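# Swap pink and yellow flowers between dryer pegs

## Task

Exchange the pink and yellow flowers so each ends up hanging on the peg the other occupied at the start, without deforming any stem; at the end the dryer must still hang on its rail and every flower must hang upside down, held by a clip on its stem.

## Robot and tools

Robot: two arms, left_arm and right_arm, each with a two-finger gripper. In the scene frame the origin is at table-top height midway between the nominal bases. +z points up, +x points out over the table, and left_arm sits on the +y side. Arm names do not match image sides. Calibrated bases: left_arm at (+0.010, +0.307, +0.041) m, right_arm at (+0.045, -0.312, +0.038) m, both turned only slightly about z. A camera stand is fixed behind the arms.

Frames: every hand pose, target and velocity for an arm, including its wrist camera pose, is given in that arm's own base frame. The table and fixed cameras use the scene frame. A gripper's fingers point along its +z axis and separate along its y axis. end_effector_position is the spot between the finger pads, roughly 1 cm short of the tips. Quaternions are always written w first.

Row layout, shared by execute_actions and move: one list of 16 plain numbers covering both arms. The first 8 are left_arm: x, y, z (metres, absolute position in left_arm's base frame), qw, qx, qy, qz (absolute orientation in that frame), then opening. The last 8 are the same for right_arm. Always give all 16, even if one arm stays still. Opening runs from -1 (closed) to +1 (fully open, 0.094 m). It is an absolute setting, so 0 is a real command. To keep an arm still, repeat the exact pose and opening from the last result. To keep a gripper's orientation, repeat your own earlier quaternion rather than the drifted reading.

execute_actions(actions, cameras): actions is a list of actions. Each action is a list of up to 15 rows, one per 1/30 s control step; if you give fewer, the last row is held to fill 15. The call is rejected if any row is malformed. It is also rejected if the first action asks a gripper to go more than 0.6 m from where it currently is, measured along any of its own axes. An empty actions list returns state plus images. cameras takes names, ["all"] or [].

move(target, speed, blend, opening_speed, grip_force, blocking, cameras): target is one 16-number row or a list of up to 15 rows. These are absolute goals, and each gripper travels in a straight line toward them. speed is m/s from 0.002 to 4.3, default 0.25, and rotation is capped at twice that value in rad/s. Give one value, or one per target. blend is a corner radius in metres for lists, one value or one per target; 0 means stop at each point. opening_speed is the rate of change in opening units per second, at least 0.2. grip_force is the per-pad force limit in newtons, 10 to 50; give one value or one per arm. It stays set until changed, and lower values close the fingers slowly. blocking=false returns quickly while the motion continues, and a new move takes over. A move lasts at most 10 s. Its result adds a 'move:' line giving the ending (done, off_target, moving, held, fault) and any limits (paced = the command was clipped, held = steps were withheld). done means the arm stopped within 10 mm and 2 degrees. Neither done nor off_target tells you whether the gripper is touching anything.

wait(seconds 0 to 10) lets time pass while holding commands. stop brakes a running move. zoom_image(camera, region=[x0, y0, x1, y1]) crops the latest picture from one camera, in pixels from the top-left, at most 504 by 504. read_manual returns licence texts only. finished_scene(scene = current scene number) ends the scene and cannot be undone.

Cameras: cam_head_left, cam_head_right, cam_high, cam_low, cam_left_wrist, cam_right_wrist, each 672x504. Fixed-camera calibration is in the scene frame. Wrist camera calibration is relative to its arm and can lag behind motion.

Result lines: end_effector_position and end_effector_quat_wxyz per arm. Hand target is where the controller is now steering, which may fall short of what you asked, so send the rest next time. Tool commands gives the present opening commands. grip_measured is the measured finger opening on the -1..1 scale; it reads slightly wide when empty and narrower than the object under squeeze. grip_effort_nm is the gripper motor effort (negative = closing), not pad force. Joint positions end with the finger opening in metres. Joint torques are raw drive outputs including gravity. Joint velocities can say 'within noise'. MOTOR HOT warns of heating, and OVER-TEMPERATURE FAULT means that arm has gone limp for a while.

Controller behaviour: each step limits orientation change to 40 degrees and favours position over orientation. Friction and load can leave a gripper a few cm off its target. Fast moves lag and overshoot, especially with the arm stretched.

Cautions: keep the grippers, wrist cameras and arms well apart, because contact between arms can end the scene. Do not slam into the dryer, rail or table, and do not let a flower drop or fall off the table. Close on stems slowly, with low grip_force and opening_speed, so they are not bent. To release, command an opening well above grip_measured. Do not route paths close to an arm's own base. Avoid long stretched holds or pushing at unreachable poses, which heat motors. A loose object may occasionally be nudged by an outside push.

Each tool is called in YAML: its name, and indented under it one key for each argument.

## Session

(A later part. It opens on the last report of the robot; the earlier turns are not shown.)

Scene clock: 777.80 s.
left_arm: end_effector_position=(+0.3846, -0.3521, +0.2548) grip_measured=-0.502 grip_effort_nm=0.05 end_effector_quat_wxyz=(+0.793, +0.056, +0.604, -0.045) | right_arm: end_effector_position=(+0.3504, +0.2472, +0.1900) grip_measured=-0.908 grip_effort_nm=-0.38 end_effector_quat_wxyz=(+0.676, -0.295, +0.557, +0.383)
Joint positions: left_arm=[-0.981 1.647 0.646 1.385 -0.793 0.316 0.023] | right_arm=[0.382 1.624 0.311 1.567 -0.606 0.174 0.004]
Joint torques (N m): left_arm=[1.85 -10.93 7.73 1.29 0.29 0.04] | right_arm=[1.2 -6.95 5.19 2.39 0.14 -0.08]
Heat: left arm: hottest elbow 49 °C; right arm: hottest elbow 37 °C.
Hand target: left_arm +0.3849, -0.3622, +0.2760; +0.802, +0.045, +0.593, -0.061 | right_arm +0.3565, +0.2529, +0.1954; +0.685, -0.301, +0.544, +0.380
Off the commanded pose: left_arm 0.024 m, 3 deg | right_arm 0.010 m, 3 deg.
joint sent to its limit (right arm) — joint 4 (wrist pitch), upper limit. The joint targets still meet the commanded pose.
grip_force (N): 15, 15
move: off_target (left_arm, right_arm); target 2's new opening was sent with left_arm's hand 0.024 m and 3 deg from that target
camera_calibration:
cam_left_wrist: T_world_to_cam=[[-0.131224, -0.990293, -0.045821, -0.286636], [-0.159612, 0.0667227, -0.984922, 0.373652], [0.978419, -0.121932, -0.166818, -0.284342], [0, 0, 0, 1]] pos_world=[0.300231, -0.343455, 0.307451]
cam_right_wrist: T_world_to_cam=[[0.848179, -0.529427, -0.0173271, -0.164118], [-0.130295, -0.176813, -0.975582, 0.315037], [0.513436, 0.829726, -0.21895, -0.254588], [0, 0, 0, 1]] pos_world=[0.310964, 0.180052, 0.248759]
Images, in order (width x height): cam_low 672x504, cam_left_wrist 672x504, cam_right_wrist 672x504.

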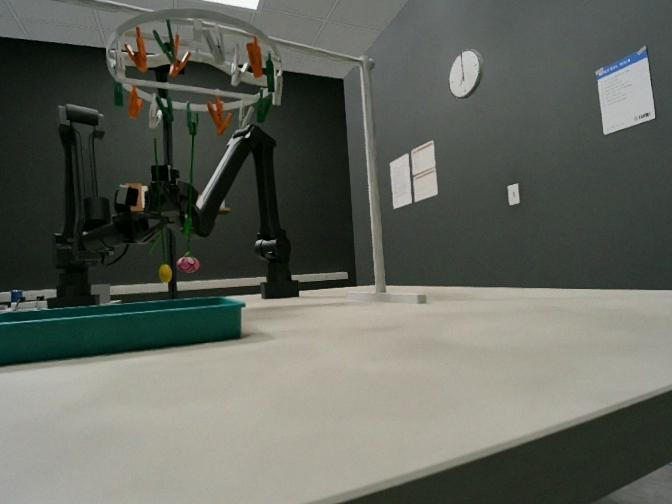

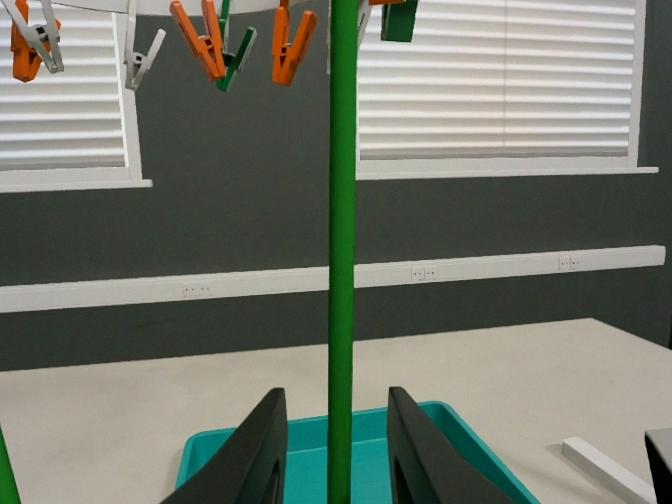

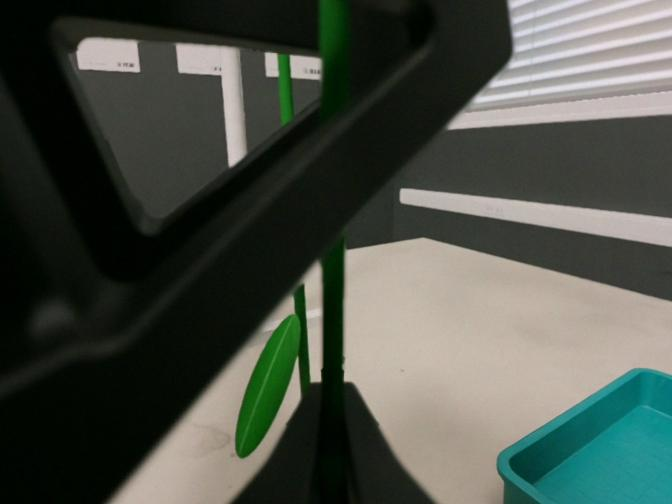

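move:
  target:
    - [0.2866, -0.344, 0.272, 0.8015, 0.0453, 0.5931, -0.0613, -0.5, 0.3566, 0.253, 0.195, 0.6929, -0.2964, 0.5317, 0.3863, -1.0]
    - [0.300, -0.25, 0.40, 0.8141, 0.0636, 0.5700, -0.0909, -0.02, 0.3566, 0.253, 0.195, 0.6929, -0.2964, 0.5317, 0.3863, -1.0]
    - [0.365, -0.1675, 0.445, 0.8141, 0.0636, 0.5700, -0.0909, -0.02, 0.3566, 0.253, 0.195, 0.6929, -0.2964, 0.5317, 0.3863, -1.0]
  speed: [0.12, 0.2, 0.15]
  blend: [0.02, 0.03, 0]
  grip_force: [50, 15]
  cameras: ["cam_right_wrist", "cam_low", "cam_left_wrist", "cam_head_left"]

zoom_image:
  camera: "cam_low"
  region: [70, 60, 270, 290]

Scene clock: 801.93 s.
left_arm: end_effector_position=(+0.3607, -0.1691, +0.4100) grip_measured=-0.022 grip_effort_nm=0.05 end_effector_quat_wxyz=(+0.801, +0.078, +0.588, -0.083) | right_arm: end_effector_position=(+0.3504, +0.2472, +0.1900) grip_measured=-0.908 grip_effort_nm=-0.39 end_effector_quat_wxyz=(+0.676, -0.295, +0.557, +0.383)
Joint positions: left_arm=[-0.578 0.784 0.491 0.61 -0.327 0.134 0.046] | right_arm=[0.382 1.624 0.311 1.567 -0.606 0.174 0.004]
Joint torques (N m): left_arm=[3.37 -2.37 12.82 1.47 0.2 -0.05] | right_arm=[1.2 -7.06 5.11 2.39 0.14 -0.07]
Heat: left arm: hottest elbow 51 °C; right arm: hottest elbow 36 °C.
Hand target: left_arm +0.3629, -0.1665, +0.4443; +0.814, +0.064, +0.570, -0.091 | right_arm +0.3565, +0.2529, +0.1954; +0.685, -0.301, +0.544, +0.380
Off the commanded pose: left_arm 0.035 m, 3 deg | right_arm 0.010 m, 3 deg.
joint sent to its limit (right arm) — joint 4 (wrist pitch), upper limit. The joint targets still meet the commanded pose.
grip_force (N): 50, 15
move: off_target (left_arm, right_arm); blend cut to 0 m at target 2; target 2's new opening was sent with left_arm's hand 0.013 m and 2 deg from that target
camera_calibration:
cam_left_wrist: T_world_to_cam=[[-0.21576, -0.97565, -0.039421, -0.0711438], [-0.122229, 0.0670407, -0.990235, 0.499238], [0.968766, -0.208835, -0.133718, -0.237548], [0, 0, 0, 1]] pos_world=[0.2758, -0.152489, 0.459794]
cam_right_wrist: T_world_to_cam=[[0.848179, -0.529427, -0.0173271, -0.164118], [-0.130295, -0.176813, -0.975582, 0.315037], [0.513436, 0.829726, -0.21895, -0.254588], [0, 0, 0, 1]] pos_world=[0.310964, 0.180052, 0.248759]
Images, in order (width x height): cam_head_left 672x504, cam_low 672x504, cam_left_wrist 672x504, cam_right_wrist 672x504.

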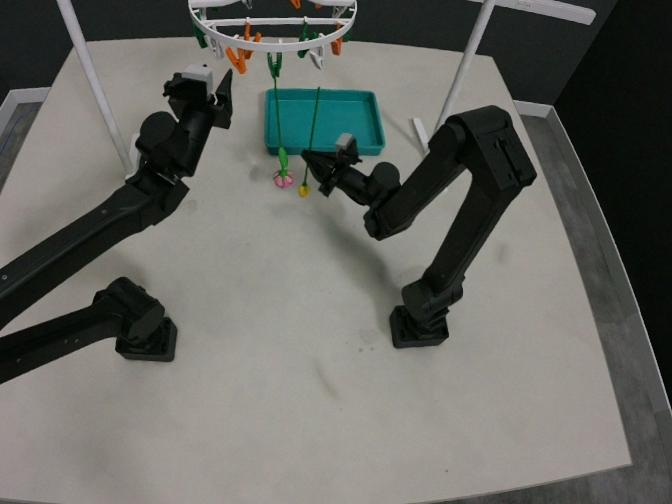

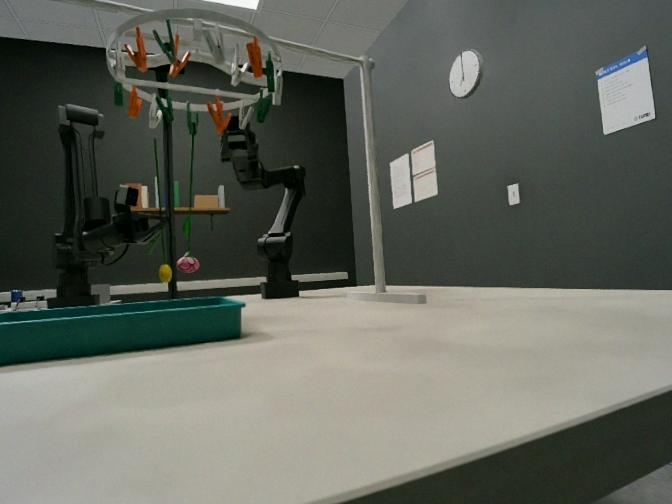

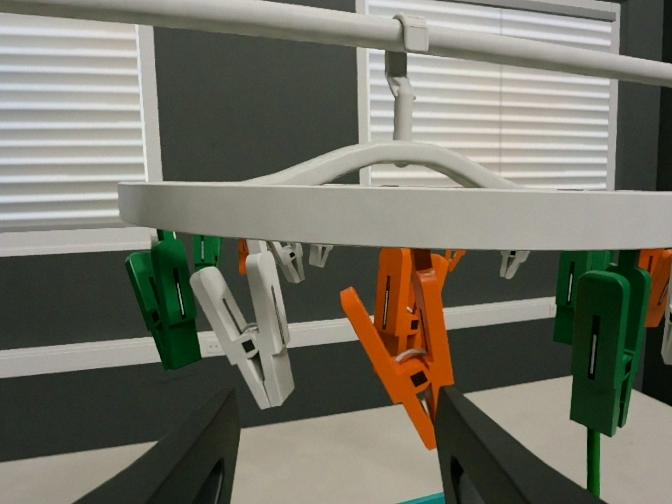

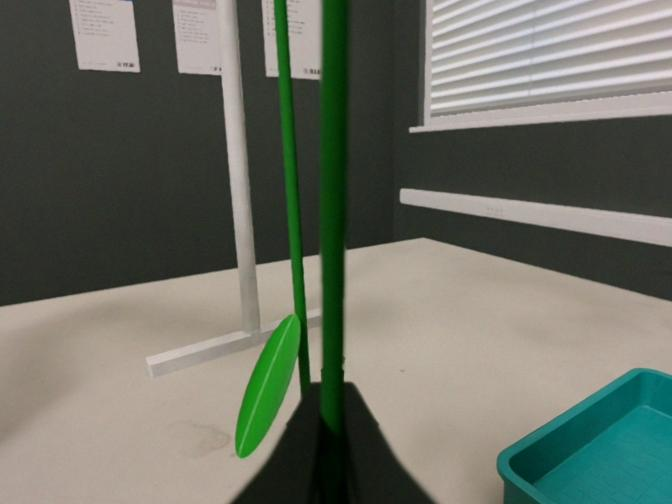

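Scaled by 2.191 from the camera's 672x504 image, which has a finer 960x720 frame.

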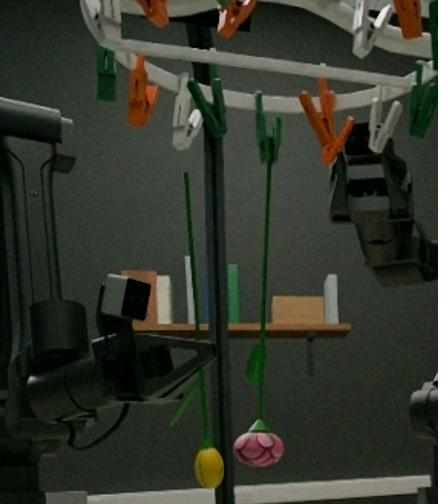

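move:
  target:
    - [0.3605, -0.187, 0.455, 0.8141, 0.0636, 0.5700, -0.0909, -0.02, 0.3566, 0.253, 0.195, 0.6929, -0.2964, 0.5317, 0.3863, -1.0]
    - [0.400, -0.1955, 0.4555, 0.8141, 0.0636, 0.5700, -0.0909, -0.02, 0.3566, 0.253, 0.195, 0.6929, -0.2964, 0.5317, 0.3863, -1.0]
  speed: [0.1, 0.1]
  blend: [0.01, 0]
  cameras: ["cam_left_wrist"]

Scene clock: 824.13 s.
left_arm: end_effector_position=(+0.3926, -0.1954, +0.4201) grip_measured=-0.022 grip_effort_nm=0.05 end_effector_quat_wxyz=(+0.796, +0.079, +0.594, -0.083) | right_arm: end_effector_position=(+0.3504, +0.2472, +0.1900) grip_measured=-0.908 grip_effort_nm=-0.39 end_effector_quat_wxyz=(+0.676, -0.295, +0.557, +0.383)
Joint positions: left_arm=[-0.594 0.919 0.589 0.634 -0.342 0.134 0.046] | right_arm=[0.382 1.624 0.311 1.567 -0.606 0.174 0.004]
Joint torques (N m): left_arm=[3.25 -2.84 12.7 2.7 0.2 0] | right_arm=[1.08 -7.06 5.22 2.36 0.14 -0.08]
Heat: left arm: hottest elbow 53 °C; right arm: hottest elbow 35 °C.
Hand target: left_arm +0.3978, -0.1944, +0.4545; +0.814, +0.064, +0.570, -0.091 | right_arm +0.3565, +0.2529, +0.1954; +0.685, -0.301, +0.544, +0.380
Off the commanded pose: left_arm 0.036 m, 4 deg | right_arm 0.010 m, 3 deg.
joint sent to its limit (right arm) — joint 4 (wrist pitch), upper limit. The joint targets still meet the commanded pose.
grip_force (N): 50, 15
move: off_target (left_arm, right_arm)
camera_calibration:
cam_left_wrist: T_world_to_cam=[[-0.217871, -0.975188, -0.03925, -0.0886672], [-0.135498, 0.0700499, -0.988298, 0.519917], [0.966526, -0.210003, -0.147398, -0.266171], [0, 0, 0, 1]] pos_world=[0.308391, -0.178784, 0.47112]
Images, in order (width x height): cam_left_wrist 672x504.

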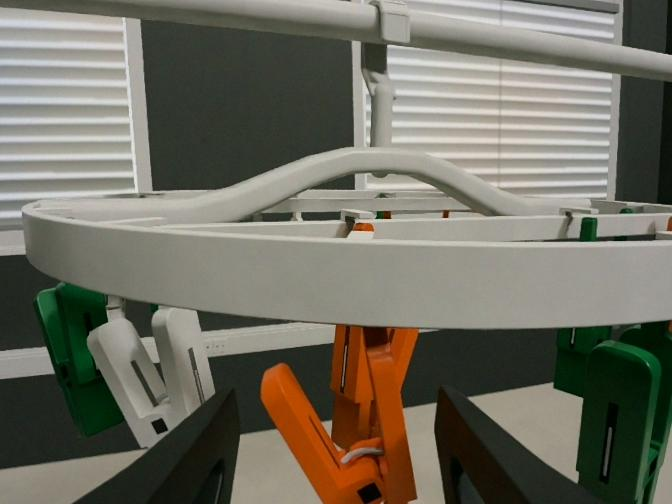

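move:
  target:
    - [0.4229, -0.2010, 0.456, 0.8141, 0.0636, 0.5700, -0.0909, -0.02, 0.3566, 0.253, 0.195, 0.6929, -0.2964, 0.5317, 0.3863, -1.0]
    - [0.4229, -0.2010, 0.456, 0.8141, 0.0636, 0.5700, -0.0909, -0.64, 0.3566, 0.253, 0.195, 0.6929, -0.2964, 0.5317, 0.3863, -1.0]
  speed: [0.08, 0.08]
  opening_speed: 0.4
  cameras: ["cam_left_wrist", "cam_low", "cam_high"]

zoom_image:
  camera: "cam_low"
  region: [150, 80, 270, 180]

zoom_image:
  camera: "cam_high"
  region: [260, 80, 380, 200]

Scene clock: 835.73 s.
left_arm: end_effector_position=(+0.4146, -0.2010, +0.4220) grip_measured=-0.597 grip_effort_nm=-1.01 end_effector_quat_wxyz=(+0.797, +0.080, +0.593, -0.082) | right_arm: end_effector_position=(+0.3504, +0.2472, +0.1900) grip_measured=-0.908 grip_effort_nm=-0.39 end_effector_quat_wxyz=(+0.676, -0.295, +0.557, +0.383)
Joint positions: left_arm=[-0.569 0.991 0.633 0.66 -0.317 0.13 0.019] | right_arm=[0.382 1.624 0.311 1.567 -0.606 0.174 0.004]
Joint torques (N m): left_arm=[3.31 -3.55 12.44 2.71 0.19 -0.07] | right_arm=[1.14 -6.89 5.22 2.39 0.15 -0.07]
Heat: left arm: hottest elbow 59 °C; right arm: hottest elbow 34 °C.
Hand target: left_arm +0.4207, -0.2000, +0.4550; +0.814, +0.064, +0.570, -0.091 | right_arm +0.3565, +0.2529, +0.1954; +0.685, -0.301, +0.544, +0.380
Off the commanded pose: left_arm 0.035 m, 4 deg | right_arm 0.010 m, 3 deg.
joint sent to its limit (right arm) — joint 4 (wrist pitch), upper limit. The joint targets still meet the commanded pose.
grip_force (N): 50, 15
move: off_target (left_arm, right_arm); target 2's new opening was sent with left_arm's hand 0.036 m and 4 deg from that target
camera_calibration:
cam_left_wrist: T_world_to_cam=[[-0.217038, -0.975224, -0.042808, -0.0880801], [-0.133719, 0.0731421, -0.988317, 0.525057], [0.966961, -0.208778, -0.14628, -0.288739], [0, 0, 0, 1]] pos_world=[0.330292, -0.184584, 0.472915]
Images, in order (width x height): cam_high 672x504, cam_low 672x504, cam_left_wrist 672x504.

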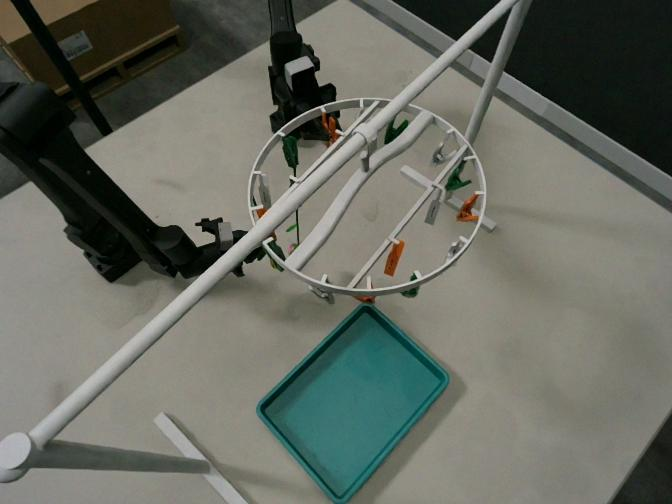

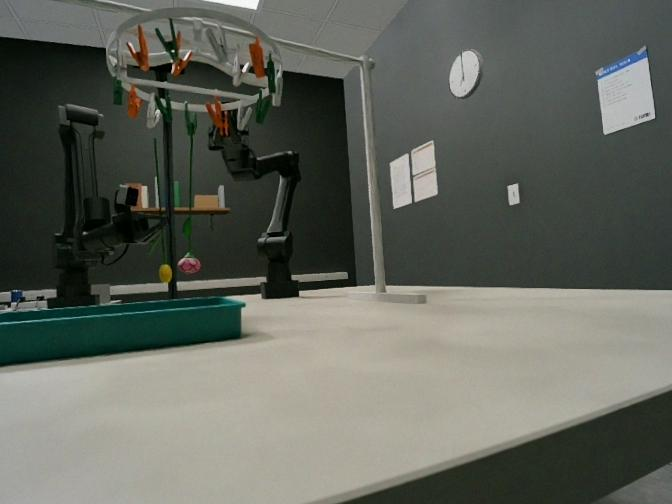

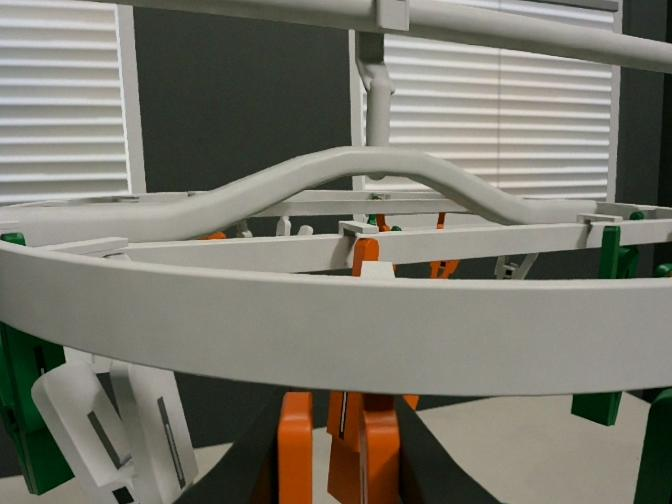

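Scaled by 4.200 from the camera's 672x504 image, which has a finer 960x720 frame.

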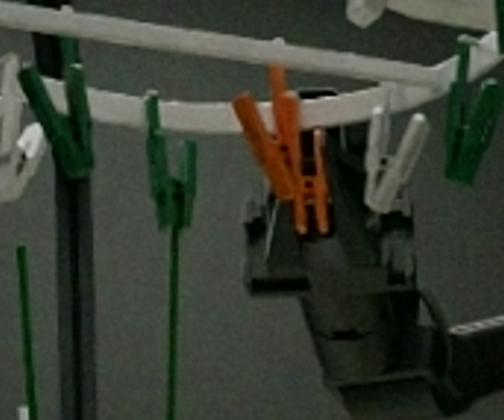

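Scaled by 4.200 from the camera's 672x504 image, which has a finer 960x720 frame.

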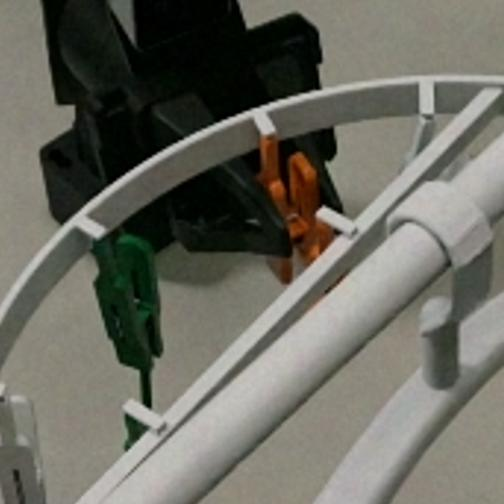

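move:
  target:
    - [0.4229, -0.2010, 0.456, 0.8141, 0.0636, 0.5700, -0.0909, -0.64, 0.2883, 0.2735, 0.167, 0.7324, -0.2271, 0.5722, 0.2907, -1.0]
    - [0.4229, -0.2010, 0.456, 0.8141, 0.0636, 0.5700, -0.0909, -0.64, 0.2913, 0.3734, 0.167, 0.7641, -0.1505, 0.5970, 0.1926, -1.0]
    - [0.4229, -0.2010, 0.456, 0.8141, 0.0636, 0.5700, -0.0909, -0.64, 0.393, 0.398, 0.167, 0.7674, -0.1401, 0.5995, 0.1793, -1.0]
  speed: [0.12, 0.12, 0.1]
  blend: [0.02, 0.02, 0]
  cameras: ["cam_right_wrist", "cam_low", "cam_head_right", "cam_high"]

zoom_image:
  camera: "cam_low"
  region: [150, 80, 270, 300]

zoom_image:
  camera: "cam_head_right"
  region: [170, 30, 330, 190]

Scene clock: 881.93 s.
left_arm: end_effector_position=(+0.4147, -0.2010, +0.4222) grip_measured=-0.598 grip_effort_nm=-1.06 end_effector_quat_wxyz=(+0.797, +0.080, +0.593, -0.082) | right_arm: end_effector_position=(+0.3837, +0.3920, +0.1678) grip_measured=-0.908 grip_effort_nm=-0.39 end_effector_quat_wxyz=(+0.766, -0.143, +0.601, +0.181)
Joint positions: left_arm=[-0.569 0.991 0.634 0.66 -0.317 0.13 0.019] | right_arm=[0.938 1.882 0.627 1.524 0.458 -0.121 0.004]
Joint torques (N m): left_arm=[3.25 -3.55 12.57 2.71 0.18 -0.07] | right_arm=[0.09 -12.75 5.96 1.5 -0.16 0.03]
Heat: left arm: hottest elbow 67 °C; right arm: hottest elbow 33 °C.
Hand target: left_arm +0.4208, -0.2000, +0.4552; +0.814, +0.064, +0.570, -0.091 | right_arm +0.3927, +0.3977, +0.1670; +0.767, -0.140, +0.599, +0.179
Off the commanded pose: left_arm 0.035 m, 4 deg | right_arm 0.011 m, 0 deg.
grip_force (N): 50, 15
move: off_target (left_arm, right_arm)
camera_calibration:
cam_right_wrist: T_world_to_cam=[[0.451607, -0.892156, 0.0104824, 0.173583], [-0.162467, -0.0937813, -0.982247, 0.304305], [0.8773, 0.441886, -0.187298, -0.389588], [0, 0, 0, 1]] pos_world=[0.312834, 0.355555, 0.224114]
Images, in order (width x height): cam_head_right 672x504, cam_high 672x504, cam_low 672x504, cam_right_wrist 672x504.

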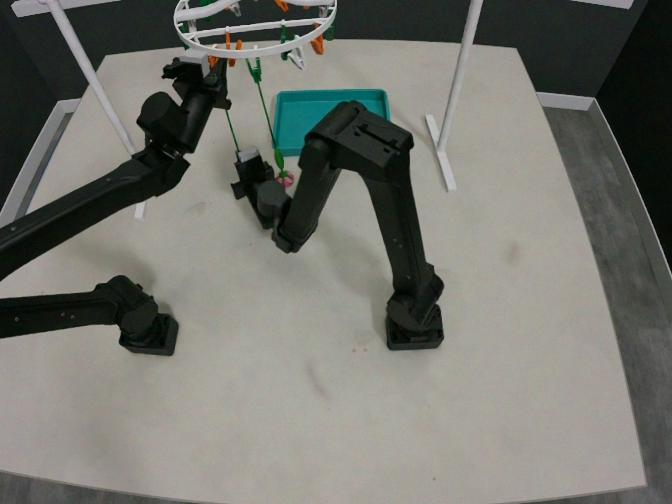

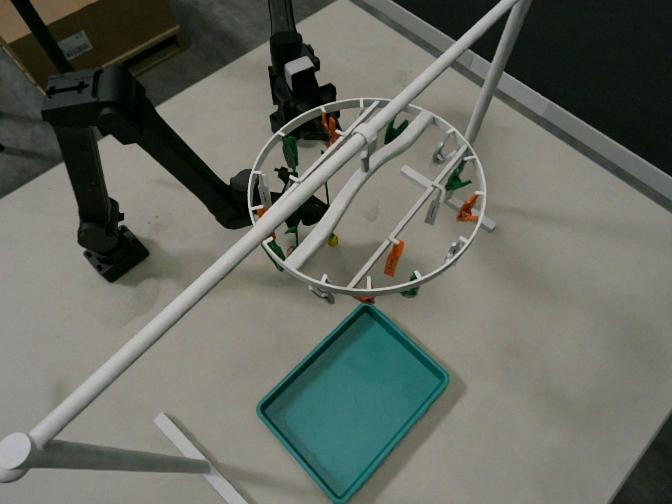

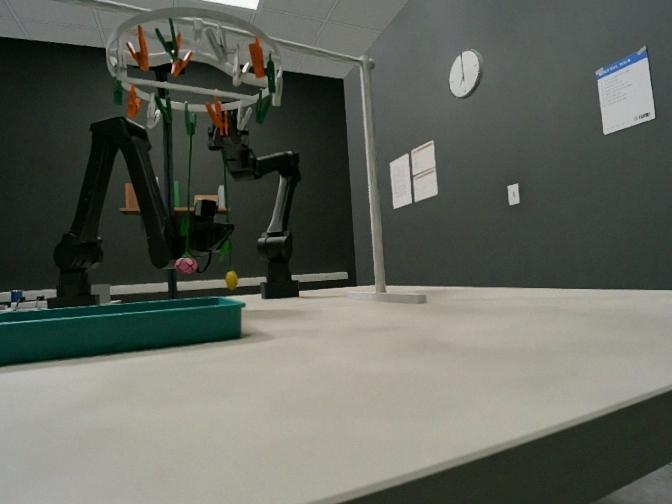

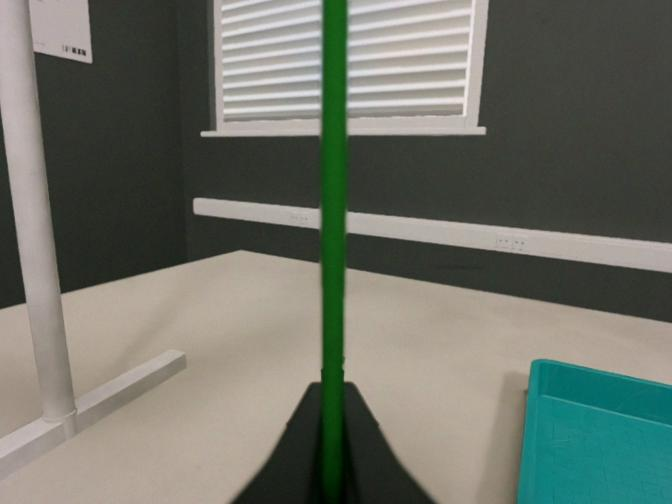

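Scaled by 2.291 from the camera's 672x504 image, which has a finer 960x720 frame.

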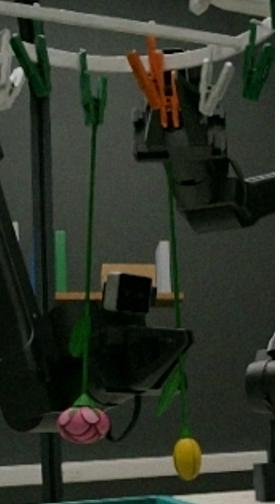

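Scaled by 3.150 from the camera's 672x504 image, which has a finer 960x720 frame.

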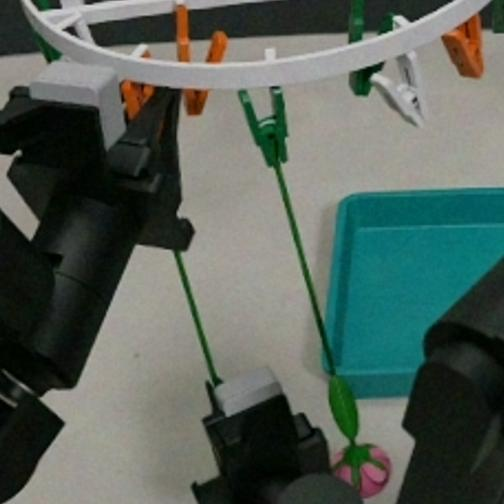

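move:
  target: [0.4229, -0.2010, 0.456, 0.8141, 0.0636, 0.5700, -0.0909, -0.64, 0.3945, 0.3995, 0.207, 0.7674, -0.1401, 0.5995, 0.1793, -1.0]
  speed: 0.1
  cameras: ["cam_low", "cam_head_right", "cam_high"]

zoom_image:
  camera: "cam_low"
  region: [204, 100, 248, 164]

zoom_image:
  camera: "cam_high"
  region: [300, 100, 350, 170]

zoom_image:
  camera: "cam_head_right"
  region: [190, 40, 260, 140]

Scene clock: 888.20 s.
left_arm: end_effector_position=(+0.4147, -0.2010, +0.4222) grip_measured=-0.598 grip_effort_nm=-1.06 end_effector_quat_wxyz=(+0.797, +0.080, +0.593, -0.082) | right_arm: end_effector_position=(+0.3848, +0.3937, +0.1968) grip_measured=-0.908 grip_effort_nm=-0.38 end_effector_quat_wxyz=(+0.761, -0.148, +0.606, +0.178)
Joint positions: left_arm=[-0.569 0.991 0.634 0.66 -0.317 0.13 0.019] | right_arm=[0.938 1.771 0.627 1.393 0.457 -0.121 0.004]
Joint torques (N m): left_arm=[3.19 -3.55 12.57 2.71 0.18 -0.07] | right_arm=[-0.03 -13.45 7.06 1.61 -0.14 0.02]
Heat: left arm: hottest elbow 68 °C; right arm: hottest elbow 34 °C.
Hand target: left_arm +0.4208, -0.2000, +0.4552; +0.814, +0.064, +0.570, -0.091 | right_arm +0.3940, +0.3991, +0.2072; +0.767, -0.140, +0.599, +0.179
Off the commanded pose: left_arm 0.035 m, 4 deg | right_arm 0.015 m, 1 deg.
grip_force (N): 50, 15
move: off_target (left_arm, right_arm)
Images, in order (width x height): cam_head_right 672x504, cam_high 672x504, cam_low 672x504.

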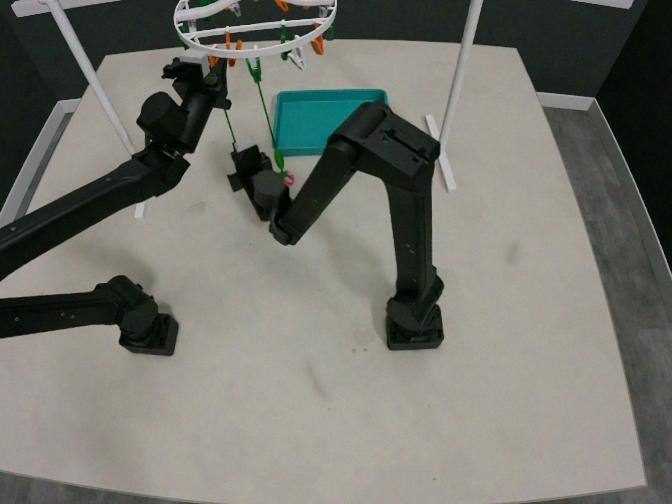

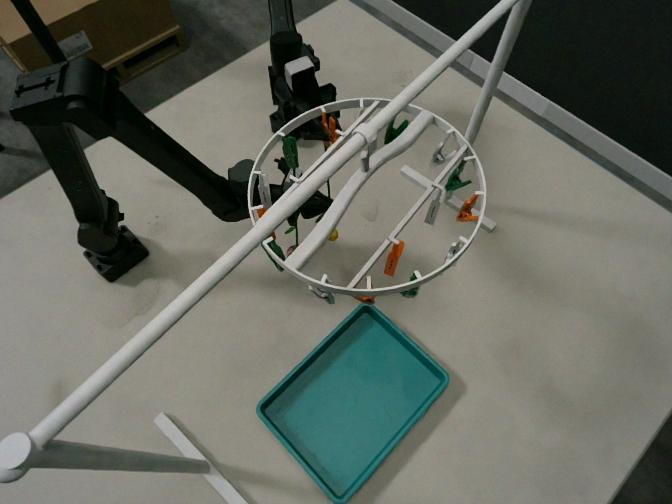

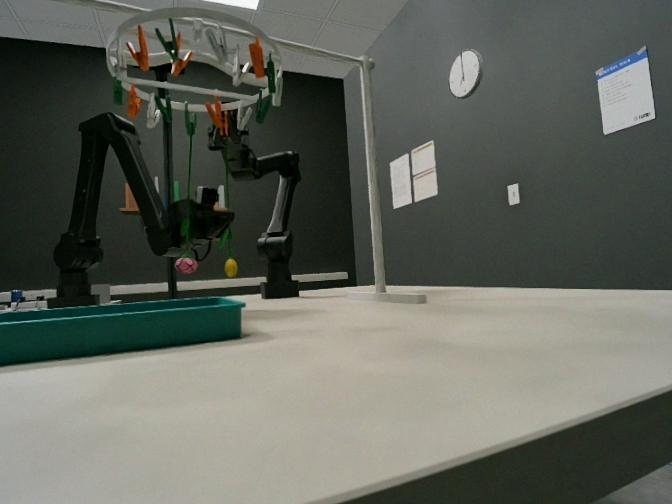

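Scaled by 7.875 from the camera's 672x504 image, which has a finer 960x720 frame.

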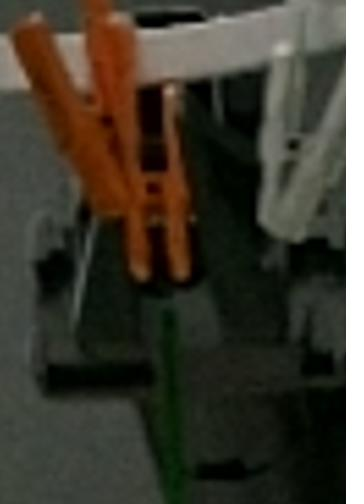

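Scaled by 7.200 from the camera's 672x504 image, which has a finer 960x720 frame.

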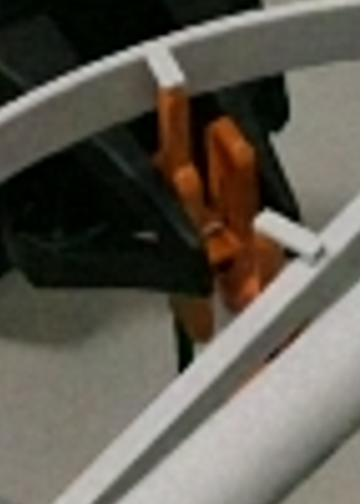

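Scaled by 5.040 from the camera's 672x504 image, which has a finer 960x720 frame.

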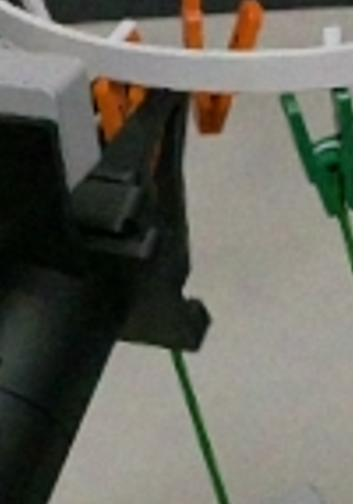

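move:
  target: [0.4229, -0.2010, 0.456, 0.8141, 0.0636, 0.5700, -0.0909, -0.64, 0.4082, 0.3935, 0.207, 0.7674, -0.1401, 0.5995, 0.1793, -1.0]
  speed: 0.08
  cameras: ["cam_low", "cam_high"]

zoom_image:
  camera: "cam_low"
  region: [204, 100, 248, 164]

zoom_image:
  camera: "cam_high"
  region: [300, 100, 350, 170]

Scene clock: 899.27 s.
left_arm: end_effector_position=(+0.4147, -0.2010, +0.4222) grip_measured=-0.598 grip_effort_nm=-1.06 end_effector_quat_wxyz=(+0.797, +0.080, +0.593, -0.082) | right_arm: end_effector_position=(+0.3979, +0.3874, +0.1987) grip_measured=-0.908 grip_effort_nm=-0.39 end_effector_quat_wxyz=(+0.763, -0.150, +0.605, +0.174)
Joint positions: left_arm=[-0.569 0.991 0.634 0.66 -0.317 0.13 0.019] | right_arm=[0.902 1.771 0.636 1.383 0.423 -0.121 0.004]
Joint torques (N m): left_arm=[3.25 -3.55 12.57 2.7 0.18 -0.07] | right_arm=[-0.03 -13.27 7.23 1.61 -0.15 0.12]
Heat: left arm: hottest elbow 69 °C; right arm: hottest elbow 34 °C.
Hand target: left_arm +0.4208, -0.2000, +0.4552; +0.814, +0.064, +0.570, -0.091 | right_arm +0.4078, +0.3930, +0.2073; +0.768, -0.140, +0.599, +0.179
Off the commanded pose: left_arm 0.035 m, 4 deg | right_arm 0.015 m, 1 deg.
grip_force (N): 50, 15
move: off_target (left_arm, right_arm)
Images, in order (width x height): cam_high 672x504, cam_low 672x504.

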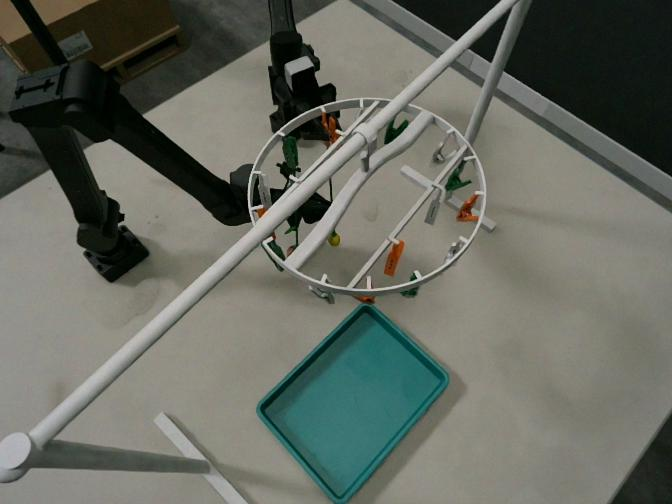

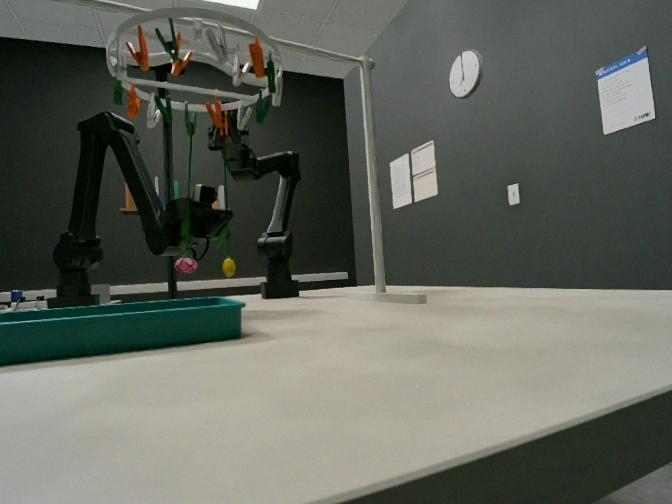

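Scaled by 7.875 from the camera's 672x504 image, which has a finer 960x720 frame.

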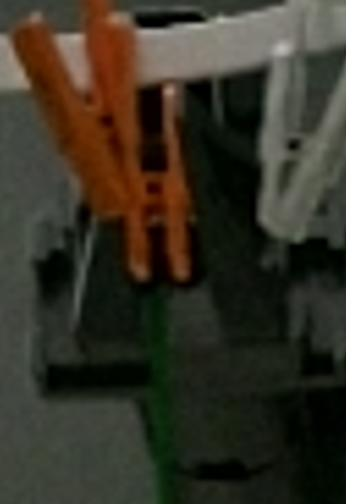

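Scaled by 7.200 from the camera's 672x504 image, which has a finer 960x720 frame.

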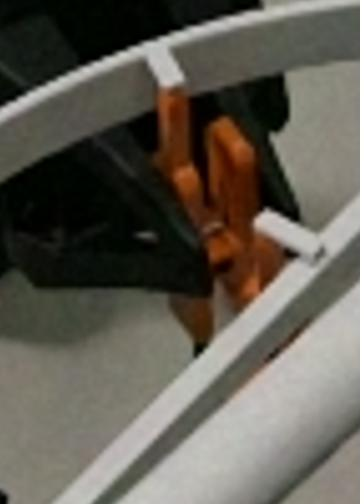

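move:
  target: [0.4229, -0.2010, 0.456, 0.8141, 0.0636, 0.5700, -0.0909, -0.64, 0.4100, 0.3945, 0.2255, 0.7674, -0.1401, 0.5995, 0.1793, -1.0]
  speed: 0.06
  cameras: ["cam_low", "cam_high"]

zoom_image:
  camera: "cam_low"
  region: [204, 100, 248, 164]

zoom_image:
  camera: "cam_high"
  region: [300, 100, 350, 170]

Scene clock: 903.77 s.
left_arm: end_effector_position=(+0.4146, -0.2010, +0.4223) grip_measured=-0.598 grip_effort_nm=-1.06 end_effector_quat_wxyz=(+0.797, +0.080, +0.593, -0.082) | right_arm: end_effector_position=(+0.3994, +0.3897, +0.2107) grip_measured=-0.908 grip_effort_nm=-0.39 end_effector_quat_wxyz=(+0.760, -0.153, +0.608, +0.173)
Joint positions: left_arm=[-0.569 0.991 0.634 0.661 -0.317 0.13 0.019] | right_arm=[0.902 1.728 0.644 1.321 0.421 -0.121 0.004]
Joint torques (N m): left_arm=[3.25 -3.6 12.57 2.7 0.18 -0.07] | right_arm=[-0.26 -13.8 7.69 1.55 -0.13 0.13]
Heat: left arm: hottest elbow 69 °C; right arm: hottest elbow 34 °C.
Hand target: left_arm +0.4207, -0.2000, +0.4553; +0.814, +0.064, +0.570, -0.091 | right_arm +0.4094, +0.3940, +0.2257; +0.767, -0.140, +0.599, +0.179
Off the commanded pose: left_arm 0.035 m, 4 deg | right_arm 0.019 m, 2 deg.
grip_force (N): 50, 15
move: off_target (left_arm, right_arm)
Images, in order (width x height): cam_high 672x504, cam_low 672x504.

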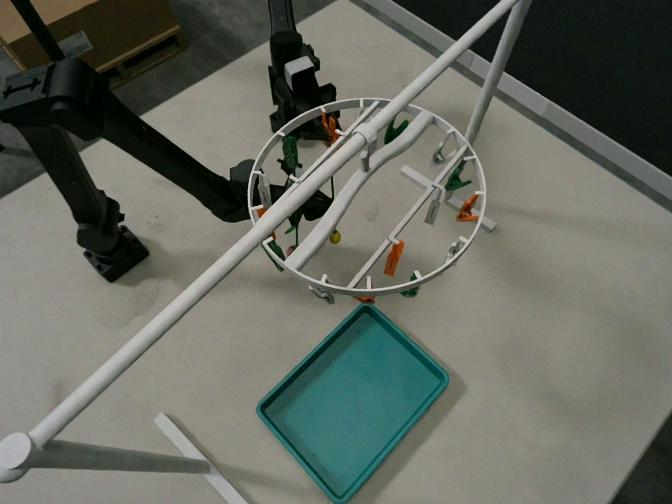

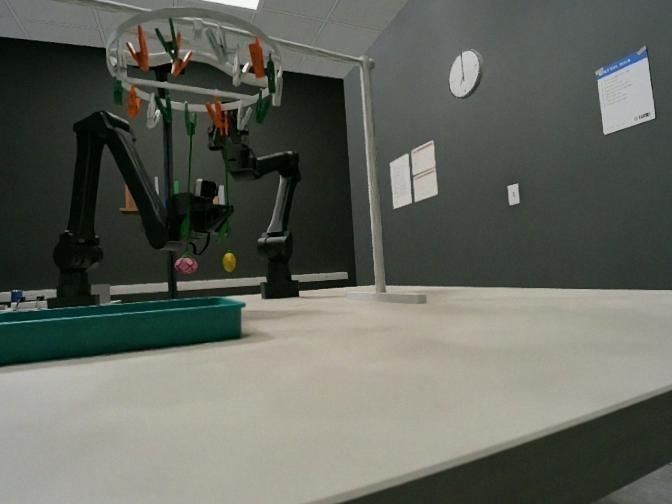

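Scaled by 7.875 from the camera's 672x504 image, which has a finer 960x720 frame.

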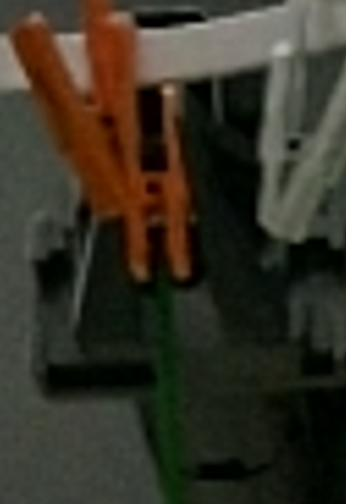

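Scaled by 7.200 from the camera's 672x504 image, which has a finer 960x720 frame.

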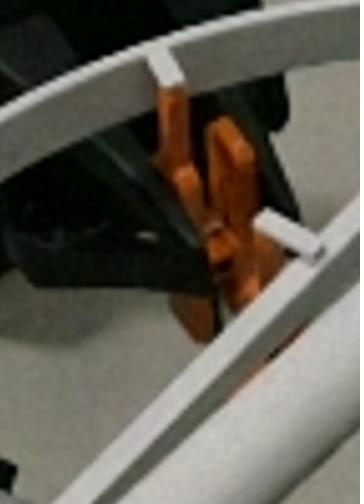

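move:
  target: [0.4229, -0.2010, 0.456, 0.8141, 0.0636, 0.5700, -0.0909, -0.64, 0.4105, 0.3930, 0.2455, 0.7674, -0.1401, 0.5995, 0.1793, -1.0]
  speed: 0.06
  cameras: ["cam_low", "cam_high"]

zoom_image:
  camera: "cam_low"
  region: [204, 100, 248, 164]

zoom_image:
  camera: "cam_high"
  region: [300, 100, 350, 170]

Scene clock: 907.43 s.
left_arm: end_effector_position=(+0.4144, -0.2009, +0.4237) grip_measured=-0.598 grip_effort_nm=-1.06 end_effector_quat_wxyz=(+0.798, +0.080, +0.591, -0.082) | right_arm: end_effector_position=(+0.3998, +0.3879, +0.2241) grip_measured=-0.908 grip_effort_nm=-0.38 end_effector_quat_wxyz=(+0.757, -0.156, +0.612, +0.170)
Joint positions: left_arm=[-0.569 0.991 0.634 0.664 -0.317 0.13 0.019] | right_arm=[0.898 1.675 0.644 1.255 0.418 -0.121 0.004]
Joint torques (N m): left_arm=[3.31 -3.55 12.52 2.56 0.18 -0.07] | right_arm=[-0.26 -14.21 8.36 1.69 -0.15 0.14]
Heat: left arm: hottest elbow 69 °C; right arm: hottest elbow 35 °C.
Hand target: left_arm +0.4209, -0.2001, +0.4552; +0.814, +0.064, +0.570, -0.091 | right_arm +0.4097, +0.3921, +0.2456; +0.768, -0.140, +0.599, +0.179
Off the commanded pose: left_arm 0.033 m, 4 deg | right_arm 0.024 m, 3 deg.
grip_force (N): 50, 15
move: off_target (left_arm, right_arm)
Images, in order (width x height): cam_high 672x504, cam_low 672x504.

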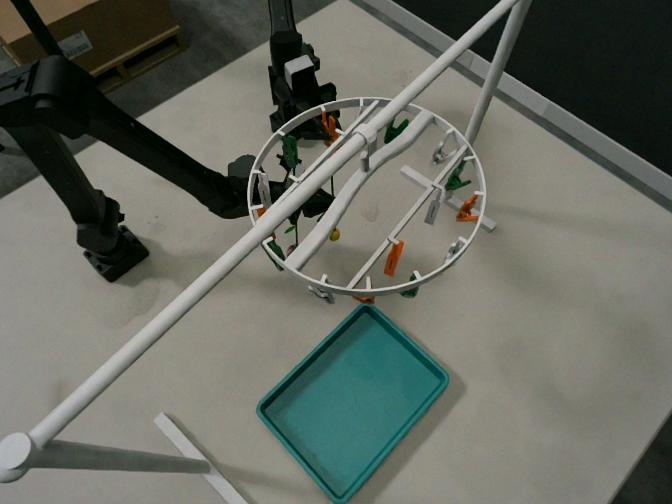

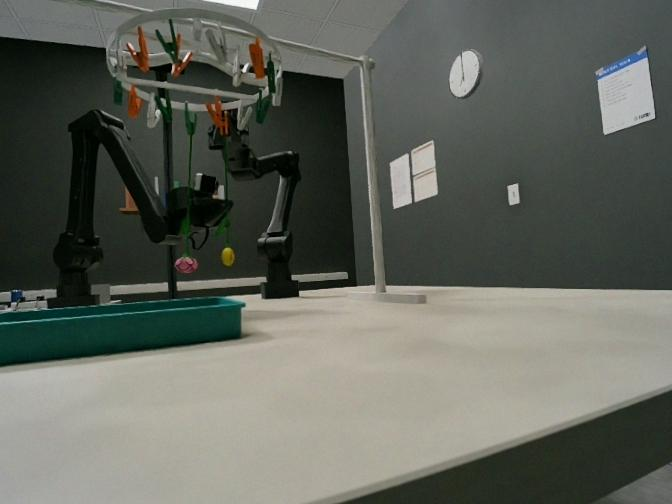

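Scaled by 7.875 from the camera's 672x504 image, which has a finer 960x720 frame.

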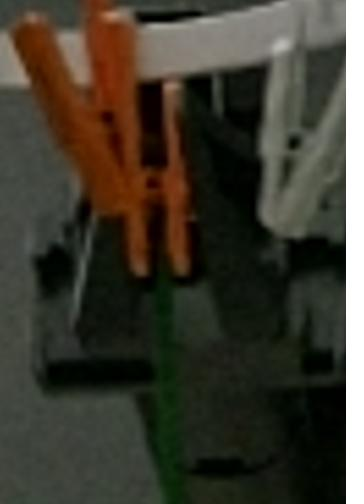

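Scaled by 7.200 from the camera's 672x504 image, which has a finer 960x720 frame.

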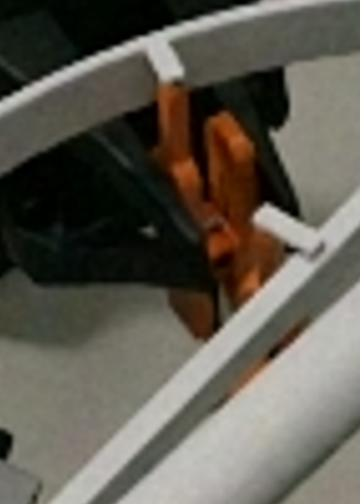

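move:
  target: [0.4229, -0.2010, 0.456, 0.8141, 0.0636, 0.5700, -0.0909, -0.02, 0.4105, 0.3930, 0.2435, 0.7674, -0.1401, 0.5995, 0.1793, -1.0]
  speed: 0.06
  opening_speed: 0.4
  cameras: ["cam_low", "cam_high", "cam_left_wrist"]

zoom_image:
  camera: "cam_low"
  region: [194, 90, 254, 170]

zoom_image:
  camera: "cam_high"
  region: [300, 90, 360, 170]

Scene clock: 914.17 s.
left_arm: end_effector_position=(+0.4145, -0.2009, +0.4235) grip_measured=-0.023 grip_effort_nm=0.05 end_effector_quat_wxyz=(+0.798, +0.080, +0.591, -0.082) | right_arm: end_effector_position=(+0.3997, +0.3879, +0.2242) grip_measured=-0.908 grip_effort_nm=-0.39 end_effector_quat_wxyz=(+0.757, -0.156, +0.612, +0.170)
Joint positions: left_arm=[-0.569 0.991 0.634 0.664 -0.317 0.13 0.046] | right_arm=[0.898 1.674 0.644 1.254 0.418 -0.121 0.004]
Joint torques (N m): left_arm=[3.25 -3.49 12.52 2.55 0.18 -0.07] | right_arm=[-0.26 -13.68 8.32 1.88 -0.12 0.14]
Heat: left arm: hottest elbow 71 °C; right arm: hottest elbow 35 °C.
Hand target: left_arm +0.4209, -0.2001, +0.4551; +0.814, +0.064, +0.570, -0.091 | right_arm +0.4098, +0.3922, +0.2436; +0.767, -0.140, +0.599, +0.179
Off the commanded pose: left_arm 0.034 m, 4 deg | right_arm 0.023 m, 3 deg.
grip_force (N): 50, 15
move: off_target (left_arm, right_arm)
camera_calibration:
cam_left_wrist: T_world_to_cam=[[-0.2169, -0.975326, -0.0411621, -0.0887527], [-0.129584, 0.0705593, -0.989055, 0.524493], [0.967555, -0.209192, -0.141691, -0.290712], [0, 0, 0, 1]] pos_world=[0.329995, -0.184385, 0.473908]
Images, in order (width x height): cam_high 672x504, cam_low 672x504, cam_left_wrist 672x504.

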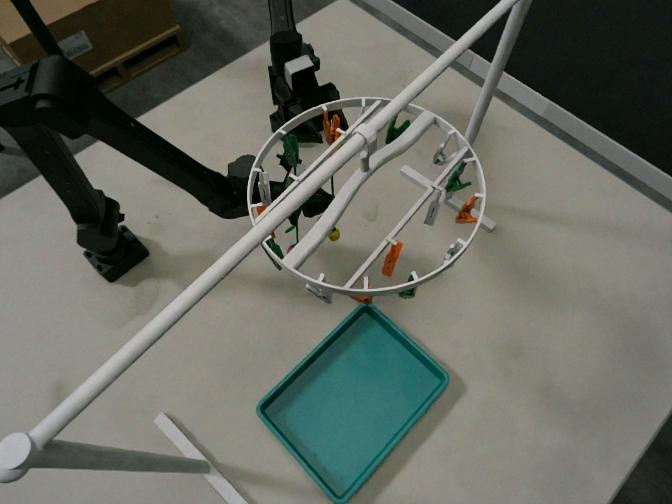

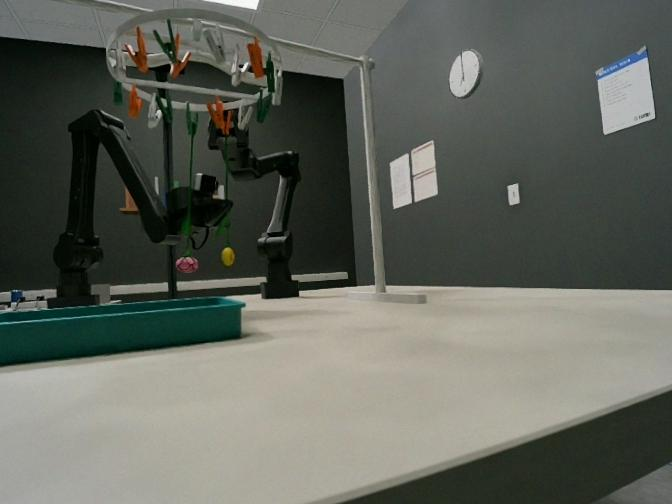

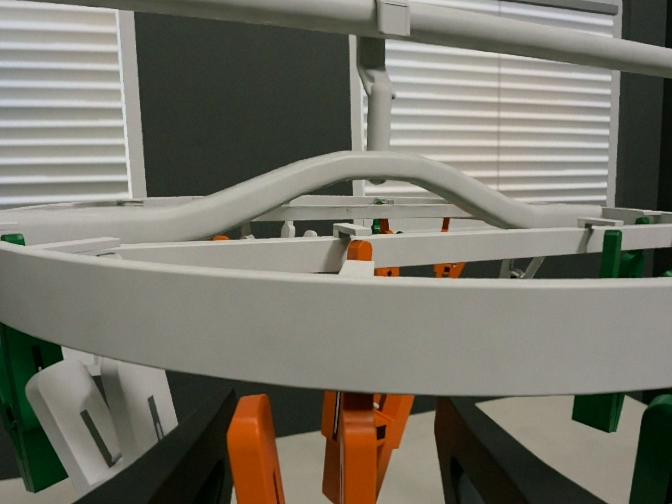

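Scaled by 6.300 from the camera's 672x504 image, which has a finer 960x720 frame.

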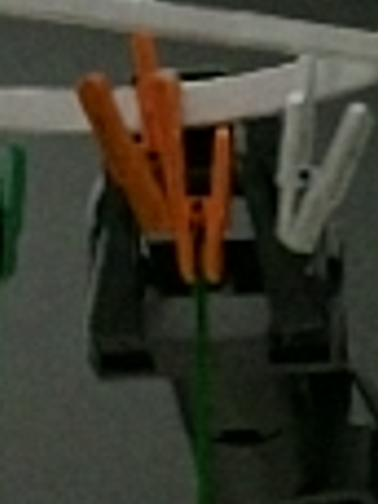

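Scaled by 6.300 from the camera's 672x504 image, which has a finer 960x720 frame.

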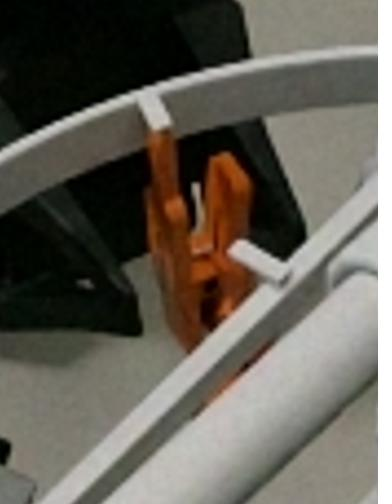

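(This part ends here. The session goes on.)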